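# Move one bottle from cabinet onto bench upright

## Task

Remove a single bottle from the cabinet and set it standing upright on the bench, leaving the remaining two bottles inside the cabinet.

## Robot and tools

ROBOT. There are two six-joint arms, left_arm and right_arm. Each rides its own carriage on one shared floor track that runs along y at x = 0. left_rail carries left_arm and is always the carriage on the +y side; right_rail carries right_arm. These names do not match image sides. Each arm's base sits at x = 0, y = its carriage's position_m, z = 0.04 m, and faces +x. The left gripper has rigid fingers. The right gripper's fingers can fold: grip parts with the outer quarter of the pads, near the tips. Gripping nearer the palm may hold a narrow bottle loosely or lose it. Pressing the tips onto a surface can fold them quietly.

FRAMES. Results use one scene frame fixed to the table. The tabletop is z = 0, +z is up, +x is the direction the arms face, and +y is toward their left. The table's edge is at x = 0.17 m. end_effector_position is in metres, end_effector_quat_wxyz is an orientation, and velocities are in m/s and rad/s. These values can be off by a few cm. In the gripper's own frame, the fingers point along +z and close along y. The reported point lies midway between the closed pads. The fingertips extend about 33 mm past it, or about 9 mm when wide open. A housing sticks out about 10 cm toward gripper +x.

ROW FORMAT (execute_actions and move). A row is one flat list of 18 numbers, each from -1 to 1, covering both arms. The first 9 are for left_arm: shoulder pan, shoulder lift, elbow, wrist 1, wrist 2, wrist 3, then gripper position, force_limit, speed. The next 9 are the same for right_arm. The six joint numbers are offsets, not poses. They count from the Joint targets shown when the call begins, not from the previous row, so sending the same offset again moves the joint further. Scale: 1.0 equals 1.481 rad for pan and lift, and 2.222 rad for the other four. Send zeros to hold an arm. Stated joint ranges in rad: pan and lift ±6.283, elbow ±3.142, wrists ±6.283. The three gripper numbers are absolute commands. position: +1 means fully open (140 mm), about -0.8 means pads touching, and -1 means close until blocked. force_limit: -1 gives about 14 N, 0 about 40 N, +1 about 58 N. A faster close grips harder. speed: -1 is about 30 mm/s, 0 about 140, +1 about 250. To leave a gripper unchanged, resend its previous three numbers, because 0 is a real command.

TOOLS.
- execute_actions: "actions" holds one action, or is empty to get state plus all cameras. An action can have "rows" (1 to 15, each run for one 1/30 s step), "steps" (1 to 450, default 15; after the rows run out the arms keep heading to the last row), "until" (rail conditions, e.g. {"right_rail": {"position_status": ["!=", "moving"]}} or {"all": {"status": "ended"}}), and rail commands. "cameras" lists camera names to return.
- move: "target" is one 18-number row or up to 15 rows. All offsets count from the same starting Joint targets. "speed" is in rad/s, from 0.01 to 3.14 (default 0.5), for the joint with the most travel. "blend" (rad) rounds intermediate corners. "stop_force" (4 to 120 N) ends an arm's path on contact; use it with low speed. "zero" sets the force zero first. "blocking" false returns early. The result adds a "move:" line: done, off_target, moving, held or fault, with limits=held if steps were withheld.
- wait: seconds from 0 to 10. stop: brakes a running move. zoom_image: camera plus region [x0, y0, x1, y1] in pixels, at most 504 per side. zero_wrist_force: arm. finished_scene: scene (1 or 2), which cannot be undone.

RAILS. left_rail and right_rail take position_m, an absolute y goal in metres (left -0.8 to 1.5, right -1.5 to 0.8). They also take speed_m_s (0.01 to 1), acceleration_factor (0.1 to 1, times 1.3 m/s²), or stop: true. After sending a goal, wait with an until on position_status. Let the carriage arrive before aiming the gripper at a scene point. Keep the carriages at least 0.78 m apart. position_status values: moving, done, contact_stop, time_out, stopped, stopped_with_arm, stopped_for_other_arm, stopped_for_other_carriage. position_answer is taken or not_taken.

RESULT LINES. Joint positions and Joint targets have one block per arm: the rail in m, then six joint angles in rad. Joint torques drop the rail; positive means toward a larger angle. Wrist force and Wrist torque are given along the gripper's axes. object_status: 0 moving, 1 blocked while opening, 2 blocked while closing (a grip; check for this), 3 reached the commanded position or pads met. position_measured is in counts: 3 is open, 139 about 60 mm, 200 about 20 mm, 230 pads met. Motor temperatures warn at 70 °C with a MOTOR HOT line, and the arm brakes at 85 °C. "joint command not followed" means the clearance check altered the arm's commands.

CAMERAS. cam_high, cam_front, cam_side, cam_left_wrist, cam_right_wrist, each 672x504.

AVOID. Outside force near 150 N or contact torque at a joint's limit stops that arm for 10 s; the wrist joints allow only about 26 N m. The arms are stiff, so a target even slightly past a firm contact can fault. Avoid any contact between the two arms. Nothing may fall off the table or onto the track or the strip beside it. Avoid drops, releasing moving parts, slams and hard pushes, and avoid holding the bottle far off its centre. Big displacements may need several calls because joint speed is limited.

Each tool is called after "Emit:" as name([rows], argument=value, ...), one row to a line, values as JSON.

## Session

Emit:
execute_actions(actions=[], cameras=["cam_high", "cam_front", "cam_side"])

Scene clock: 0.00 s.
left_arm: end_effector_position=(+0.3563, +1.0305, +0.5790) position_measured=3 object_status=3 end_effector_quat_wxyz=(+0.000, +0.000, +1.000, +0.000) | right_arm: end_effector_position=(+0.3563, -0.9950, +0.5790) position_measured=3 object_status=3 end_effector_quat_wxyz=(+0.000, +0.000, +1.000, +0.000)
Joint positions: left_arm=[0.952 -0.28 -2.157 1.821 -1.235 -1.571 -0.28] | right_arm=[-1.074 -0.28 -2.157 1.821 -1.235 -1.571 -0.28]
Joint velocities: within noise
Joint torques (N m): no reading
Motor temperatures (°C): left_arm=[26 35 33 33 36 40] | right_arm=[34 39 31 38 39 38]
Wrist force (N): no reading
Wrist torque (N m): no reading
Wrist force, peak (N): no reading
Joint targets: left_arm=[0.952 -0.280 -2.157 1.821 -1.235 -1.571 -0.280] | right_arm=[-1.074 -0.280 -2.157 1.821 -1.235 -1.571 -0.280]
Tool commands: left_gripper/position=+1.0 left_gripper/force_limit=+1.0 left_gripper/speed=+1.0 right_gripper/position=+1.0 right_gripper/force_limit=+1.0 right_gripper/speed=+1.0
left_rail: position_m=0.952 position_status=done
right_rail: position_m=-1.074 position_status=done
Images, in order (width x height): cam_high 672x504, cam_front 672x504, cam_side 672x504.

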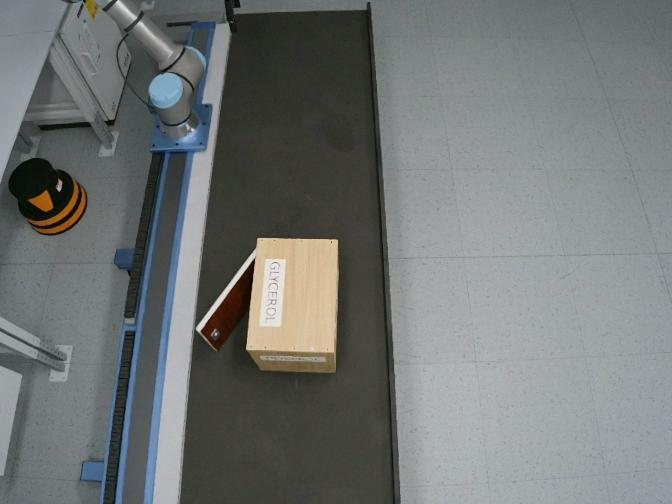

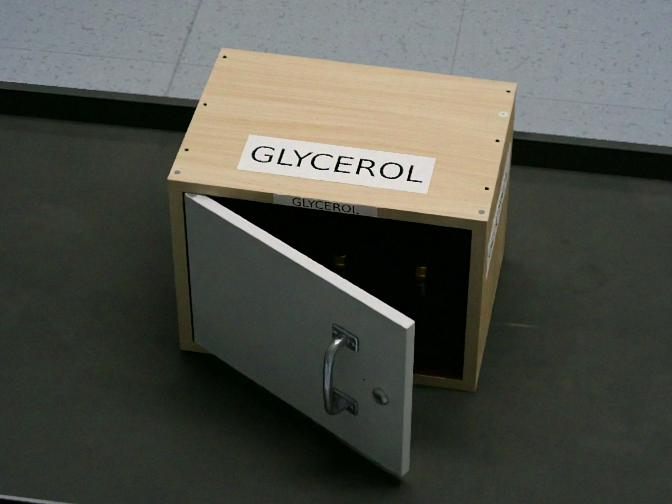

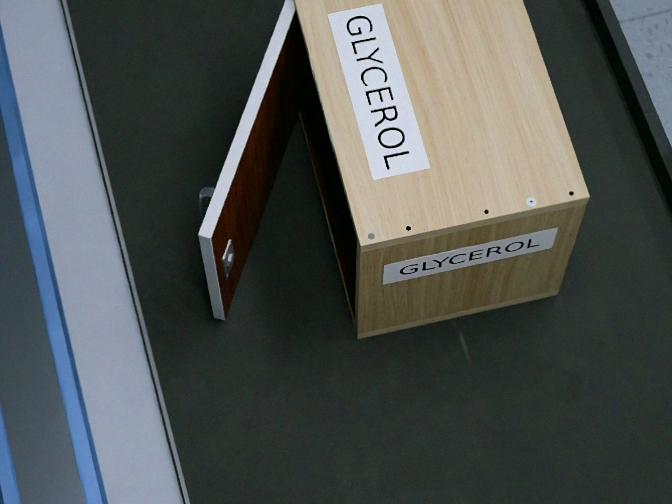

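Emit:
execute_actions([
  {"rows": [[0.3201, 0.3381, -0.0420, 1.0, 1.0, -0.968, -1, 0, 0, 0,0,0,0,0,0, 1,1,1]], "left_rail": {"position_m": -0.31}, "right_rail": {"position_m": -1.15}, "steps": 70},
])

Scene clock: 72.93 s.
left_arm: end_effector_position=(+0.4194, +0.2258, +0.5516) position_measured=233 object_status=3 end_effector_quat_wxyz=(+0.017, +0.113, +0.867, +0.485) | right_arm: end_effector_position=(+0.3563, -1.0714, +0.5790) position_measured=3 object_status=3 end_effector_quat_wxyz=(+0.000, +0.000, +1.000, +0.000)
Joint positions: left_arm=[-0.31 0.194 -1.656 1.728 0.987 0.651 -2.431] | right_arm=[-1.15 -0.28 -2.157 1.821 -1.235 -1.571 -0.28]
Joint torques (N m): left_arm=[5.04 -23.97 -59.09 8.8 -0.12 -2.72] | right_arm=[-0.93 -1.29 -49.37 -5.32 -0.1 -0.22]
Wrist force (N): left_arm=[-0.1 -1.4 -1.0] | right_arm=[0.2 -0.2 0.0]
Wrist torque (N m): left_arm=[-0.18 0.02 0.15] | right_arm=[-0.05 -0.04 0.01]
Wrist force, peak (N): left_arm=[-14.2 -4.3 -0.5] | right_arm=[0.3 3.1 0.0]
Joint targets: left_arm=[-0.310 0.194 -1.656 1.728 0.987 0.651 -2.431] | right_arm=[-1.150 -0.280 -2.157 1.821 -1.235 -1.571 -0.280]
left_rail: position_m=-0.310 position_status=done
right_rail: position_m=-1.150 position_status=done

Emit:
move([
  [0,0,0,0.2306,0.4139,0,-1,0,0,0,0,0,0,0,0,1,1,1],
  [0,0.0633,0.1318,0.0564,0.4139,0,-1,0,0,0,0,0,0,0,0,1,1,1],
  [0.1460,0.0120,0.1648,0.0576,0.4139,0.2332,-1,0,0,0,0,0,0,0,0,1,1,1],
  [0.3352,0.0520,0.1394,0.0563,0.4139,0.5164,-1,0,0,0,0,0,0,0,0,1,1,1],
  [0.4830,0.1448,0.0730,0.0609,0.4139,0.7720,-1,0,0,0,0,0,0,0,0,1,1,1],
  [0.5495,0.2376,-0.0033,0.0752,0.4139,0.9498,-1,0,0,0,0,0,0,0,0,1,1,1],
], speed=[1.0, 0.5, 0.35, 0.6, 0.6, 0.4], blend=[0.05, 0.02, 0.06, 0.08, 0.08, 0], stop_force=40, cameras=["cam_high", "cam_front", "cam_side"])

Scene clock: 95.30 s.
left_arm: end_effector_position=(+0.1542, +0.2604, +0.2400) position_measured=233 object_status=3 end_effector_quat_wxyz=(+0.000, +0.787, +0.617, +0.000) | right_arm: end_effector_position=(+0.3563, -1.0714, +0.5790) position_measured=3 object_status=3 end_effector_quat_wxyz=(+0.000, +0.000, +1.000, +0.000)
Joint positions: left_arm=[-0.31 1.008 -1.304 1.72 1.154 1.571 -0.321] | right_arm=[-1.15 -0.28 -2.157 1.821 -1.235 -1.571 -0.28]
Joint torques (N m): left_arm=[4.83 -47.92 -55.42 9.25 -1.84 3.39] | right_arm=[-0.45 -3.39 -48.81 -5.4 0.46 -0.23]
Wrist force (N): left_arm=[-3.0 1.1 -1.1] | right_arm=[0.1 0.1 -0.3]
Wrist torque (N m): left_arm=[0.01 0.06 -0.02] | right_arm=[0.03 -0.02 0.01]
Wrist force, peak (N): left_arm=[-3.4 2.1 -6.0] | right_arm=[0.5 0.5 0.1]
Joint targets: left_arm=[-0.310 1.008 -1.304 1.720 1.154 1.571 -0.321] | right_arm=[-1.150 -0.280 -2.157 1.821 -1.235 -1.571 -0.280]
left_rail: position_m=-0.310 position_status=done
right_rail: position_m=-1.150 position_status=done
move: done
Images, in order (width x height): cam_high 672x504, cam_front 672x504, cam_side 672x504.

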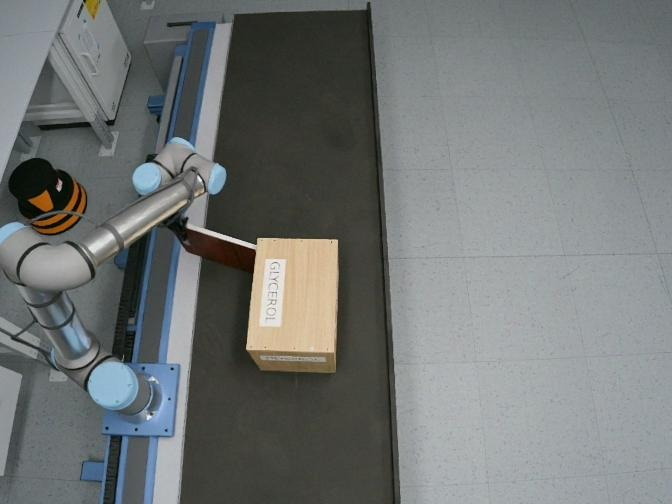

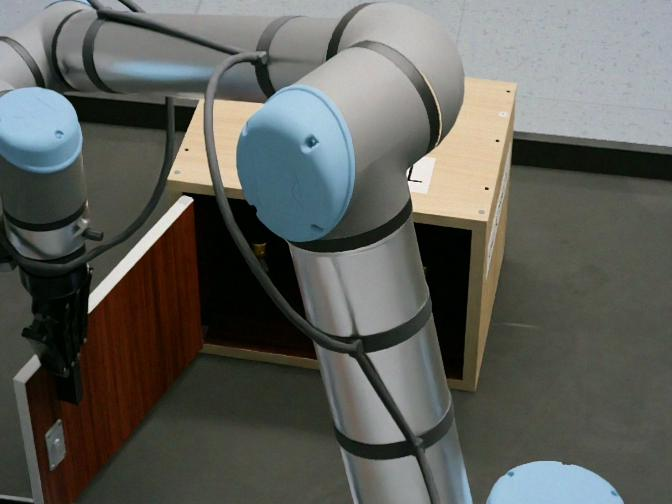

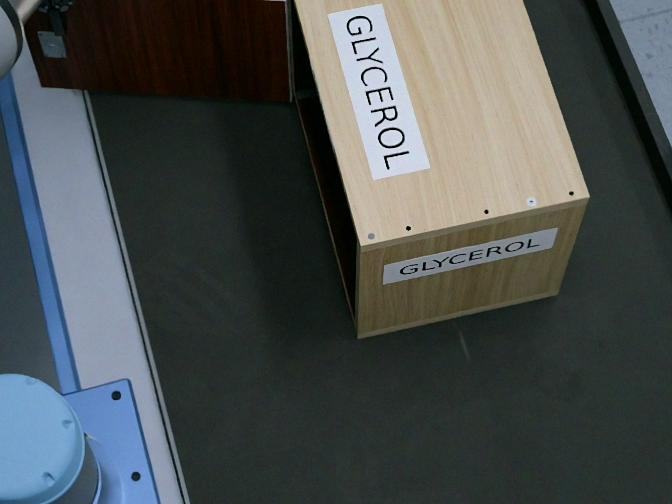

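Emit:
move([
  [-0.0196,-0.0918,-0.0725,0.1341,0,0,0.36,-1,-0.9,0,0,0,0,0,0,1,1,1],
  [-0.0088,-0.4724,0.2126,-0.6043,0.4478,0.1445,0.36,-1,-0.9,0,0,0,0,0,0,1,1,1],
  [-0.0088,-0.3386,0.3418,-0.8226,0.4478,0.1445,0.36,-1,-0.9,0,0,0,0,0,0,1,1,1],
  [-0.0693,-0.0965,0.3633,-0.7145,0.3571,0.3667,0.36,-1,-0.9,0,0,0,0,0,0,1,1,1],
], speed=[0.6, 1.2, 1.0, 0.8], blend=[0.08, 0.15, 0.1, 0], cameras=["cam_high", "cam_front", "cam_left_wrist"])

Scene clock: 136.73 s.
left_arm: end_effector_position=(+0.3401, +0.0119, +0.0851) position_measured=84 object_status=3 end_effector_quat_wxyz=(+0.000, +0.843, +0.000, +0.537) | right_arm: end_effector_position=(+0.3563, -1.0714, +0.5790) position_measured=3 object_status=3 end_effector_quat_wxyz=(+0.000, +0.000, +1.000, +0.000)
Joint positions: left_arm=[-0.31 0.905 -1.447 2.527 -0.434 2.364 0.493] | right_arm=[-1.15 -0.28 -2.157 1.821 -1.235 -1.571 -0.28]
Joint torques (N m): left_arm=[-12.83 -16.98 -12.18 4.67 -0.7 4.04] | right_arm=[-0.2 -3.25 -48.59 -5.37 -0.01 -0.17]
Wrist force (N): left_arm=[0.0 0.4 -0.5] | right_arm=[0.2 -0.2 0.2]
Wrist torque (N m): left_arm=[0.34 -0.19 -0.22] | right_arm=[-0.04 -0.06 0.01]
Wrist force, peak (N): left_arm=[2.8 2.2 -2.5] | right_arm=[0.3 0.4 0.1]
Joint targets: left_arm=[-0.310 0.905 -1.447 2.527 -0.434 2.364 0.494] | right_arm=[-1.150 -0.280 -2.157 1.821 -1.235 -1.571 -0.280]
left_rail: position_m=-0.310 position_status=done
right_rail: position_m=-1.150 position_status=done
move: done
Images, in order (width x height): cam_high 672x504, cam_front 672x504, cam_left_wrist 672x504.

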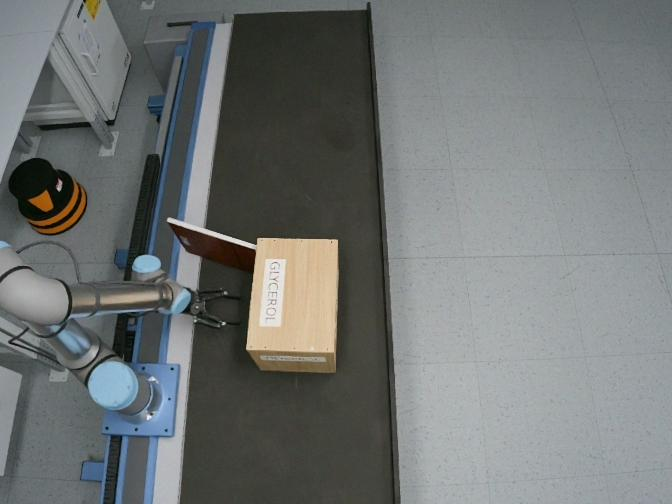

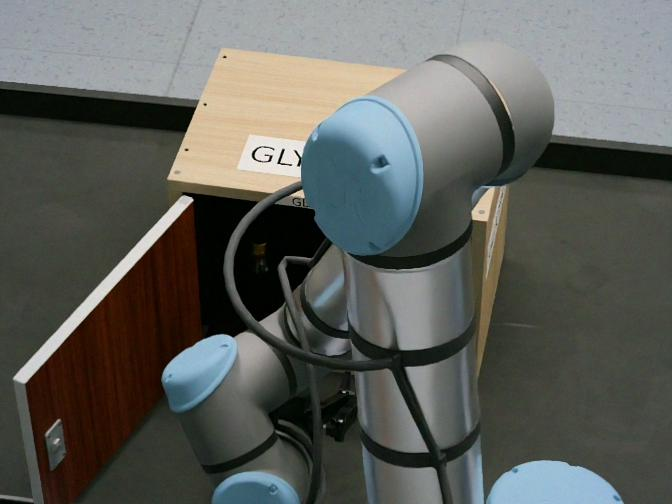

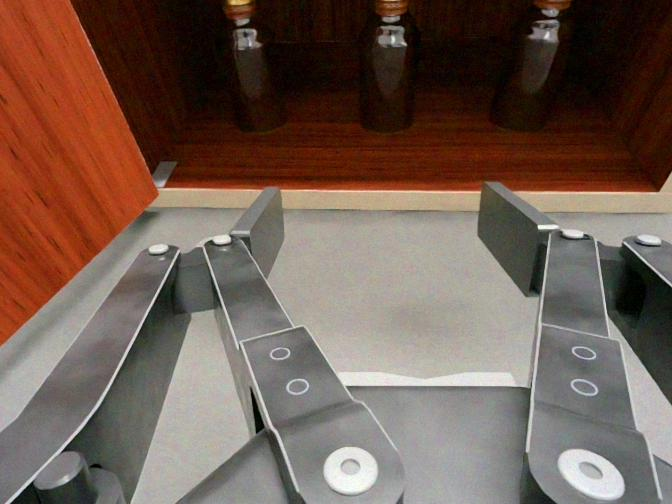

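Emit:
move([
  [-0.1161,0.0409,0.0062,-0.0720,-0.0638,-0.0586,0.36,-1,-0.9,0,0,0,0,0,0,1,1,1],
  [-0.2145,0.0549,-0.0138,-0.0837,-0.1202,-0.0989,0.36,-1,-0.9,0,0,0,0,0,0,1,1,1],
  [-0.2882,0.0828,-0.0454,-0.0829,-0.1634,-0.1252,0.36,-1,-0.9,0,0,0,0,0,0,1,1,1],
], speed=[0.35, 0.22, 0.18], blend=[0.03, 0.04, 0], stop_force=15, cameras=["cam_left_wrist"])

Scene clock: 179.33 s.
left_arm: end_effector_position=(+0.5407, +0.0063, +0.0547) position_measured=84 object_status=3 end_effector_quat_wxyz=(+0.000, +0.844, +0.000, +0.537) | right_arm: end_effector_position=(+0.3563, -1.0714, +0.5790) position_measured=3 object_status=3 end_effector_quat_wxyz=(+0.000, +0.000, +1.000, +0.000)
Joint positions: left_arm=[-0.31 0.478 -1.324 2.427 -0.618 2.001 0.216] | right_arm=[-1.15 -0.28 -2.157 1.821 -1.235 -1.571 -0.28]
Joint torques (N m): left_arm=[-13.12 -27.45 -35.65 2.11 -1.3 -2.78] | right_arm=[1.09 -1.33 -48.75 -5.55 0.48 -0.16]
Wrist force (N): left_arm=[0.4 0.7 -0.3] | right_arm=[0.0 0.3 0.1]
Wrist torque (N m): left_arm=[0.35 -0.24 0.01] | right_arm=[0.07 0.00 0.01]
Wrist force, peak (N): left_arm=[-0.7 2.8 -2.2] | right_arm=[0.5 -0.2 -0.3]
Joint targets: left_arm=[-0.310 0.478 -1.324 2.427 -0.618 2.001 0.216] | right_arm=[-1.150 -0.280 -2.157 1.821 -1.235 -1.571 -0.280]
left_rail: position_m=-0.310 position_status=done
right_rail: position_m=-1.150 position_status=done
move: done
Images, in order (width x height): cam_left_wrist 672x504.

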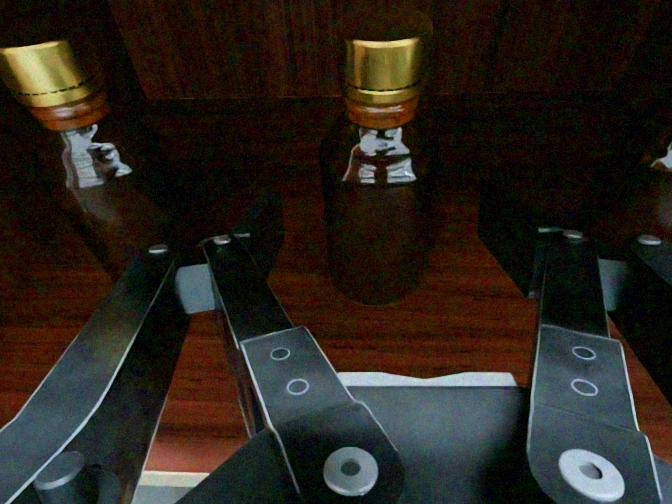

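Emit:
execute_actions([
  {"rows": [[0,0,0,0,0,0,-1,-0.5,-1,0,0,0,0,0,0,1,1,1]], "steps": 66},
])

Emit:
move([
  [0,-0.0369,-0.0050,0.0290,0,0,-1,-0.5,-1,0,0,0,0,0,0,1,1,1],
  [0.0738,-0.0764,0.0249,0.0375,0.0432,0.0262,-1,-0.5,-1,0,0,0,0,0,0,1,1,1],
  [0.1722,-0.0943,0.0448,0.0520,0.0996,0.0665,-1,-0.5,-1,0,0,0,0,0,0,1,1,1],
  [0.2883,-0.0831,0.0450,0.0828,0.1634,0.1251,-1,-0.5,-1,0,0,0,0,0,0,1,1,1],
], speed=[0.1, 0.3, 0.35, 0.35], blend=[0.02, 0.04, 0.05, 0], cameras=["cam_left_wrist", "cam_high"])

Scene clock: 203.40 s.
left_arm: end_effector_position=(+0.5408, +0.0063, +0.0547) position_measured=161 object_status=2 end_effector_quat_wxyz=(+0.000, +0.844, +0.000, +0.537) | right_arm: end_effector_position=(+0.3563, -1.0714, +0.5790) position_measured=3 object_status=3 end_effector_quat_wxyz=(+0.000, +0.000, +1.000, +0.000)
Joint positions: left_arm=[-0.31 0.478 -1.324 2.427 -0.618 2.001 0.216] | right_arm=[-1.15 -0.28 -2.157 1.821 -1.235 -1.571 -0.28]
Joint torques (N m): left_arm=[-13.72 -28.73 -31.36 2.2 -1.05 -1.61] | right_arm=[-3.52 -0.99 -48.81 -5.67 -0.19 0.02]
Wrist force (N): left_arm=[3.8 1.5 -3.7] | right_arm=[0.1 0.1 -0.1]
Wrist torque (N m): left_arm=[0.30 -0.21 -0.13] | right_arm=[0.03 -0.02 0.00]
Wrist force, peak (N): left_arm=[3.7 1.8 -4.0] | right_arm=[0.1 -0.3 -0.5]
Joint targets: left_arm=[-0.310 0.478 -1.324 2.427 -0.618 2.001 0.216] | right_arm=[-1.150 -0.280 -2.157 1.821 -1.235 -1.571 -0.280]
left_rail: position_m=-0.310 position_status=done
right_rail: position_m=-1.150 position_status=done

Scene clock: 206.00 s.
left_arm: end_effector_position=(+0.3406, +0.0125, +0.0854) position_measured=161 object_status=2 end_effector_quat_wxyz=(+0.000, +0.843, +0.000, +0.538) | right_arm: end_effector_position=(+0.3563, -1.0714, +0.5790) position_measured=3 object_status=3 end_effector_quat_wxyz=(+0.000, +0.000, +1.000, +0.000)
Joint positions: left_arm=[-0.31 0.905 -1.447 2.527 -0.434 2.364 0.493] | right_arm=[-1.15 -0.28 -2.157 1.821 -1.235 -1.571 -0.28]
Joint torques (N m): left_arm=[5.35 -18 -13.97 5.18 3.69 2.94] | right_arm=[-0.71 -0.58 -48.49 -5.47 0.18 -0.45]
Wrist force (N): left_arm=[-2.2 0.7 0.8] | right_arm=[0.3 0.0 0.0]
Wrist torque (N m): left_arm=[0.40 -0.26 -0.21] | right_arm=[0.01 -0.08 0.00]
Wrist force, peak (N): left_arm=[3.7 1.0 -3.8] | right_arm=[0.4 -0.3 -0.3]
Joint targets: left_arm=[-0.310 0.905 -1.447 2.527 -0.434 2.364 0.494] | right_arm=[-1.150 -0.280 -2.157 1.821 -1.235 -1.571 -0.280]
left_rail: position_m=-0.310 position_status=done
right_rail: position_m=-1.150 position_status=done
move: done
Images, in order (width x height): cam_high 672x504, cam_left_wrist 672x504.

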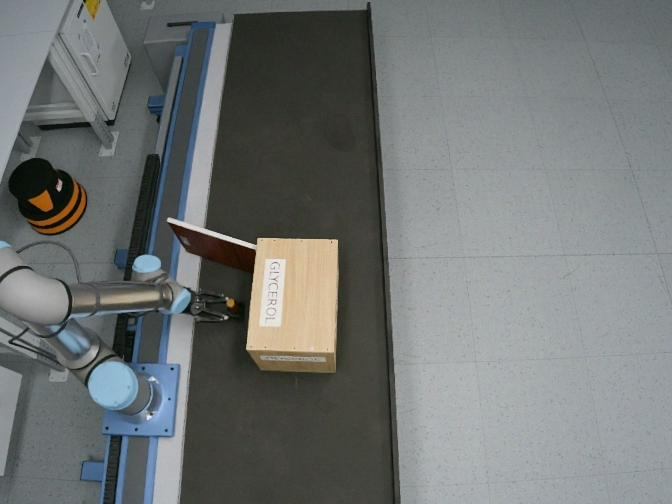

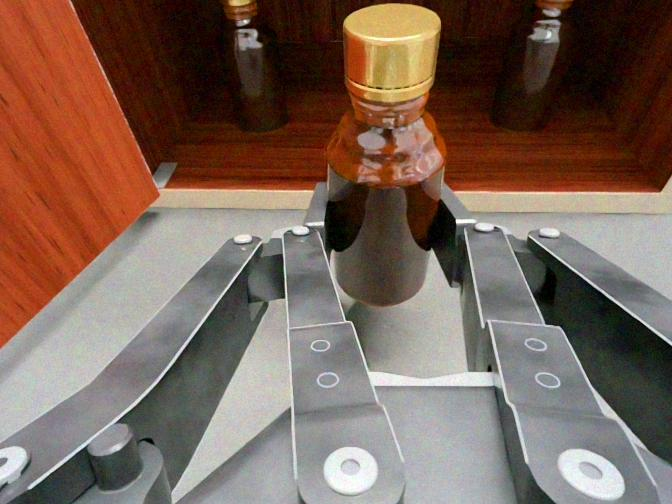

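Emit:
move(target=[0,0.0914,0.0093,-0.0700,0,0,-1,-0.5,-1,0,0,0,0,0,0,1,1,1], speed=0.05, stop_force=5)

Scene clock: 213.50 s.
left_arm: end_effector_position=(+0.3405, +0.0125, +0.0379) position_measured=161 object_status=2 end_effector_quat_wxyz=(+0.000, +0.843, +0.000, +0.538) | right_arm: end_effector_position=(+0.3563, -1.0714, +0.5790) position_measured=3 object_status=3 end_effector_quat_wxyz=(+0.000, +0.000, +1.000, +0.000)
Joint positions: left_arm=[-0.31 0.905 -1.323 2.546 -0.577 2.364 0.494] | right_arm=[-1.15 -0.28 -2.157 1.821 -1.235 -1.571 -0.28]
Joint torques (N m): left_arm=[-1.42 -60.59 -29.97 1.88 -0.3 2.33] | right_arm=[-3.22 -1.12 -48.64 -5.77 0.3 -0.24]
Wrist force (N): left_arm=[-2.7 0.4 0.7] | right_arm=[0.1 -0.1 0.1]
Wrist torque (N m): left_arm=[0.33 -0.14 -0.24] | right_arm=[-0.01 -0.03 0.00]
Wrist force, peak (N): left_arm=[6.2 2.6 -5.2] | right_arm=[0.2 -0.5 -0.2]
Joint targets: left_arm=[-0.310 0.905 -1.323 2.546 -0.577 2.364 0.494] | right_arm=[-1.150 -0.280 -2.157 1.821 -1.235 -1.571 -0.280]
left_rail: position_m=-0.310 position_status=done
right_rail: position_m=-1.150 position_status=done
move: contact (left_arm); left_arm: the wrist 1 is farthest, 0.013 rad from its target

Emit:
execute_actions([
  {"rows": [[0,0,0,0,0,0,0.36,-0.5,-1,0,0,0,0,0,0,1,1,1]], "steps": 55},
])

Emit:
move(target=[0,-0.2484,-0.0474,0.2133,0,0,0.36,-0.5,-1,0,0,0,0,0,0,1,1,1], speed=0.4, cameras=["cam_left_wrist", "cam_side"])

Scene clock: 220.13 s.
left_arm: end_effector_position=(+0.3405, +0.0125, +0.0379) position_measured=84 object_status=3 end_effector_quat_wxyz=(+0.000, +0.843, +0.000, +0.538) | right_arm: end_effector_position=(+0.3563, -1.0714, +0.5790) position_measured=3 object_status=3 end_effector_quat_wxyz=(+0.000, +0.000, +1.000, +0.000)
Joint positions: left_arm=[-0.31 0.905 -1.323 2.546 -0.577 2.364 0.494] | right_arm=[-1.15 -0.28 -2.157 1.821 -1.235 -1.571 -0.28]
Joint torques (N m): left_arm=[-10.83 -54.06 -20.79 1.74 -0.67 -1.14] | right_arm=[-1.6 -1.78 -47.97 -6.11 0.35 -0.53]
Wrist force (N): left_arm=[0.0 0.3 -0.2] | right_arm=[0.4 0.1 0.0]
Wrist torque (N m): left_arm=[0.29 -0.17 -0.23] | right_arm=[0.02 -0.09 0.00]
Wrist force, peak (N): left_arm=[-2.6 0.5 1.2] | right_arm=[0.5 0.3 -0.4]
Joint targets: left_arm=[-0.310 0.905 -1.323 2.546 -0.577 2.364 0.494] | right_arm=[-1.150 -0.280 -2.157 1.821 -1.235 -1.571 -0.280]
left_rail: position_m=-0.310 position_status=done
right_rail: position_m=-1.150 position_status=done

Scene clock: 222.03 s.
left_arm: end_effector_position=(+0.3402, +0.0122, +0.1999) position_measured=84 object_status=3 end_effector_quat_wxyz=(+0.000, +0.843, +0.000, +0.537) | right_arm: end_effector_position=(+0.3563, -1.0714, +0.5790) position_measured=3 object_status=3 end_effector_quat_wxyz=(+0.000, +0.000, +1.000, +0.000)
Joint positions: left_arm=[-0.31 0.905 -1.69 2.44 -0.103 2.364 0.494] | right_arm=[-1.15 -0.28 -2.157 1.821 -1.235 -1.571 -0.28]
Joint torques (N m): left_arm=[-11.02 -39.75 -48.64 5.79 0.32 -0.51] | right_arm=[-2.63 -0.74 -47.59 -6.18 0.55 -0.24]
Wrist force (N): left_arm=[0.5 0.5 -0.3] | right_arm=[0.1 0.2 0.1]
Wrist torque (N m): left_arm=[0.34 -0.30 -0.21] | right_arm=[0.05 -0.02 0.01]
Wrist force, peak (N): left_arm=[0.4 -1.3 1.6] | right_arm=[-0.1 0.5 -0.2]
Joint targets: left_arm=[-0.310 0.905 -1.691 2.440 -0.103 2.364 0.494] | right_arm=[-1.150 -0.280 -2.157 1.821 -1.235 -1.571 -0.280]
left_rail: position_m=-0.310 position_status=done
right_rail: position_m=-1.150 position_status=done
move: done
Images, in order (width x height): cam_side 672x504, cam_left_wrist 672x504.

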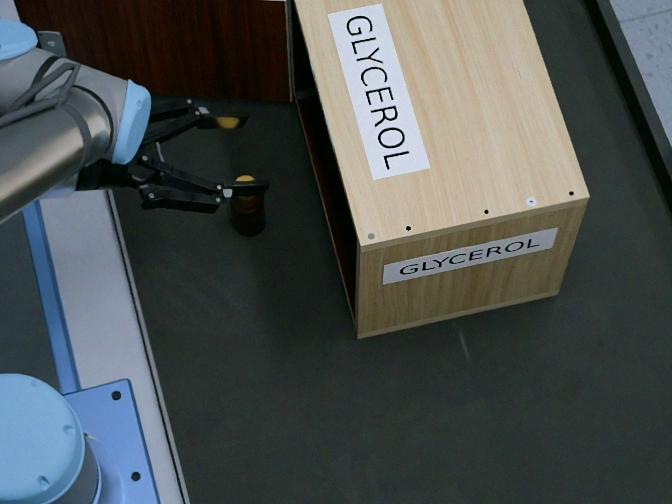

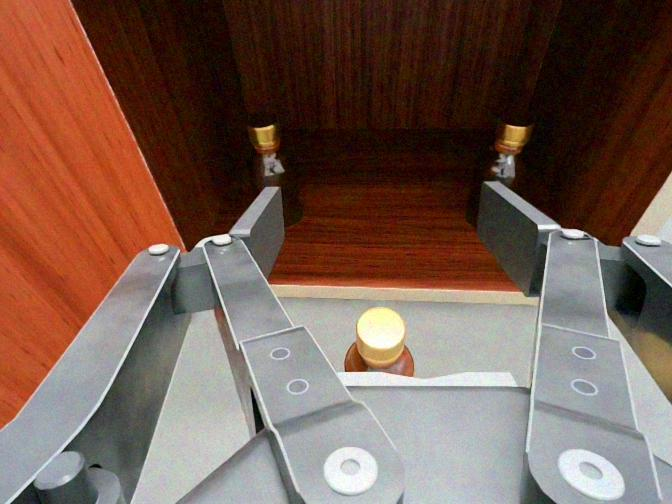

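Emit:
finished_scene(scene=2)

The scene is finished: the task was done.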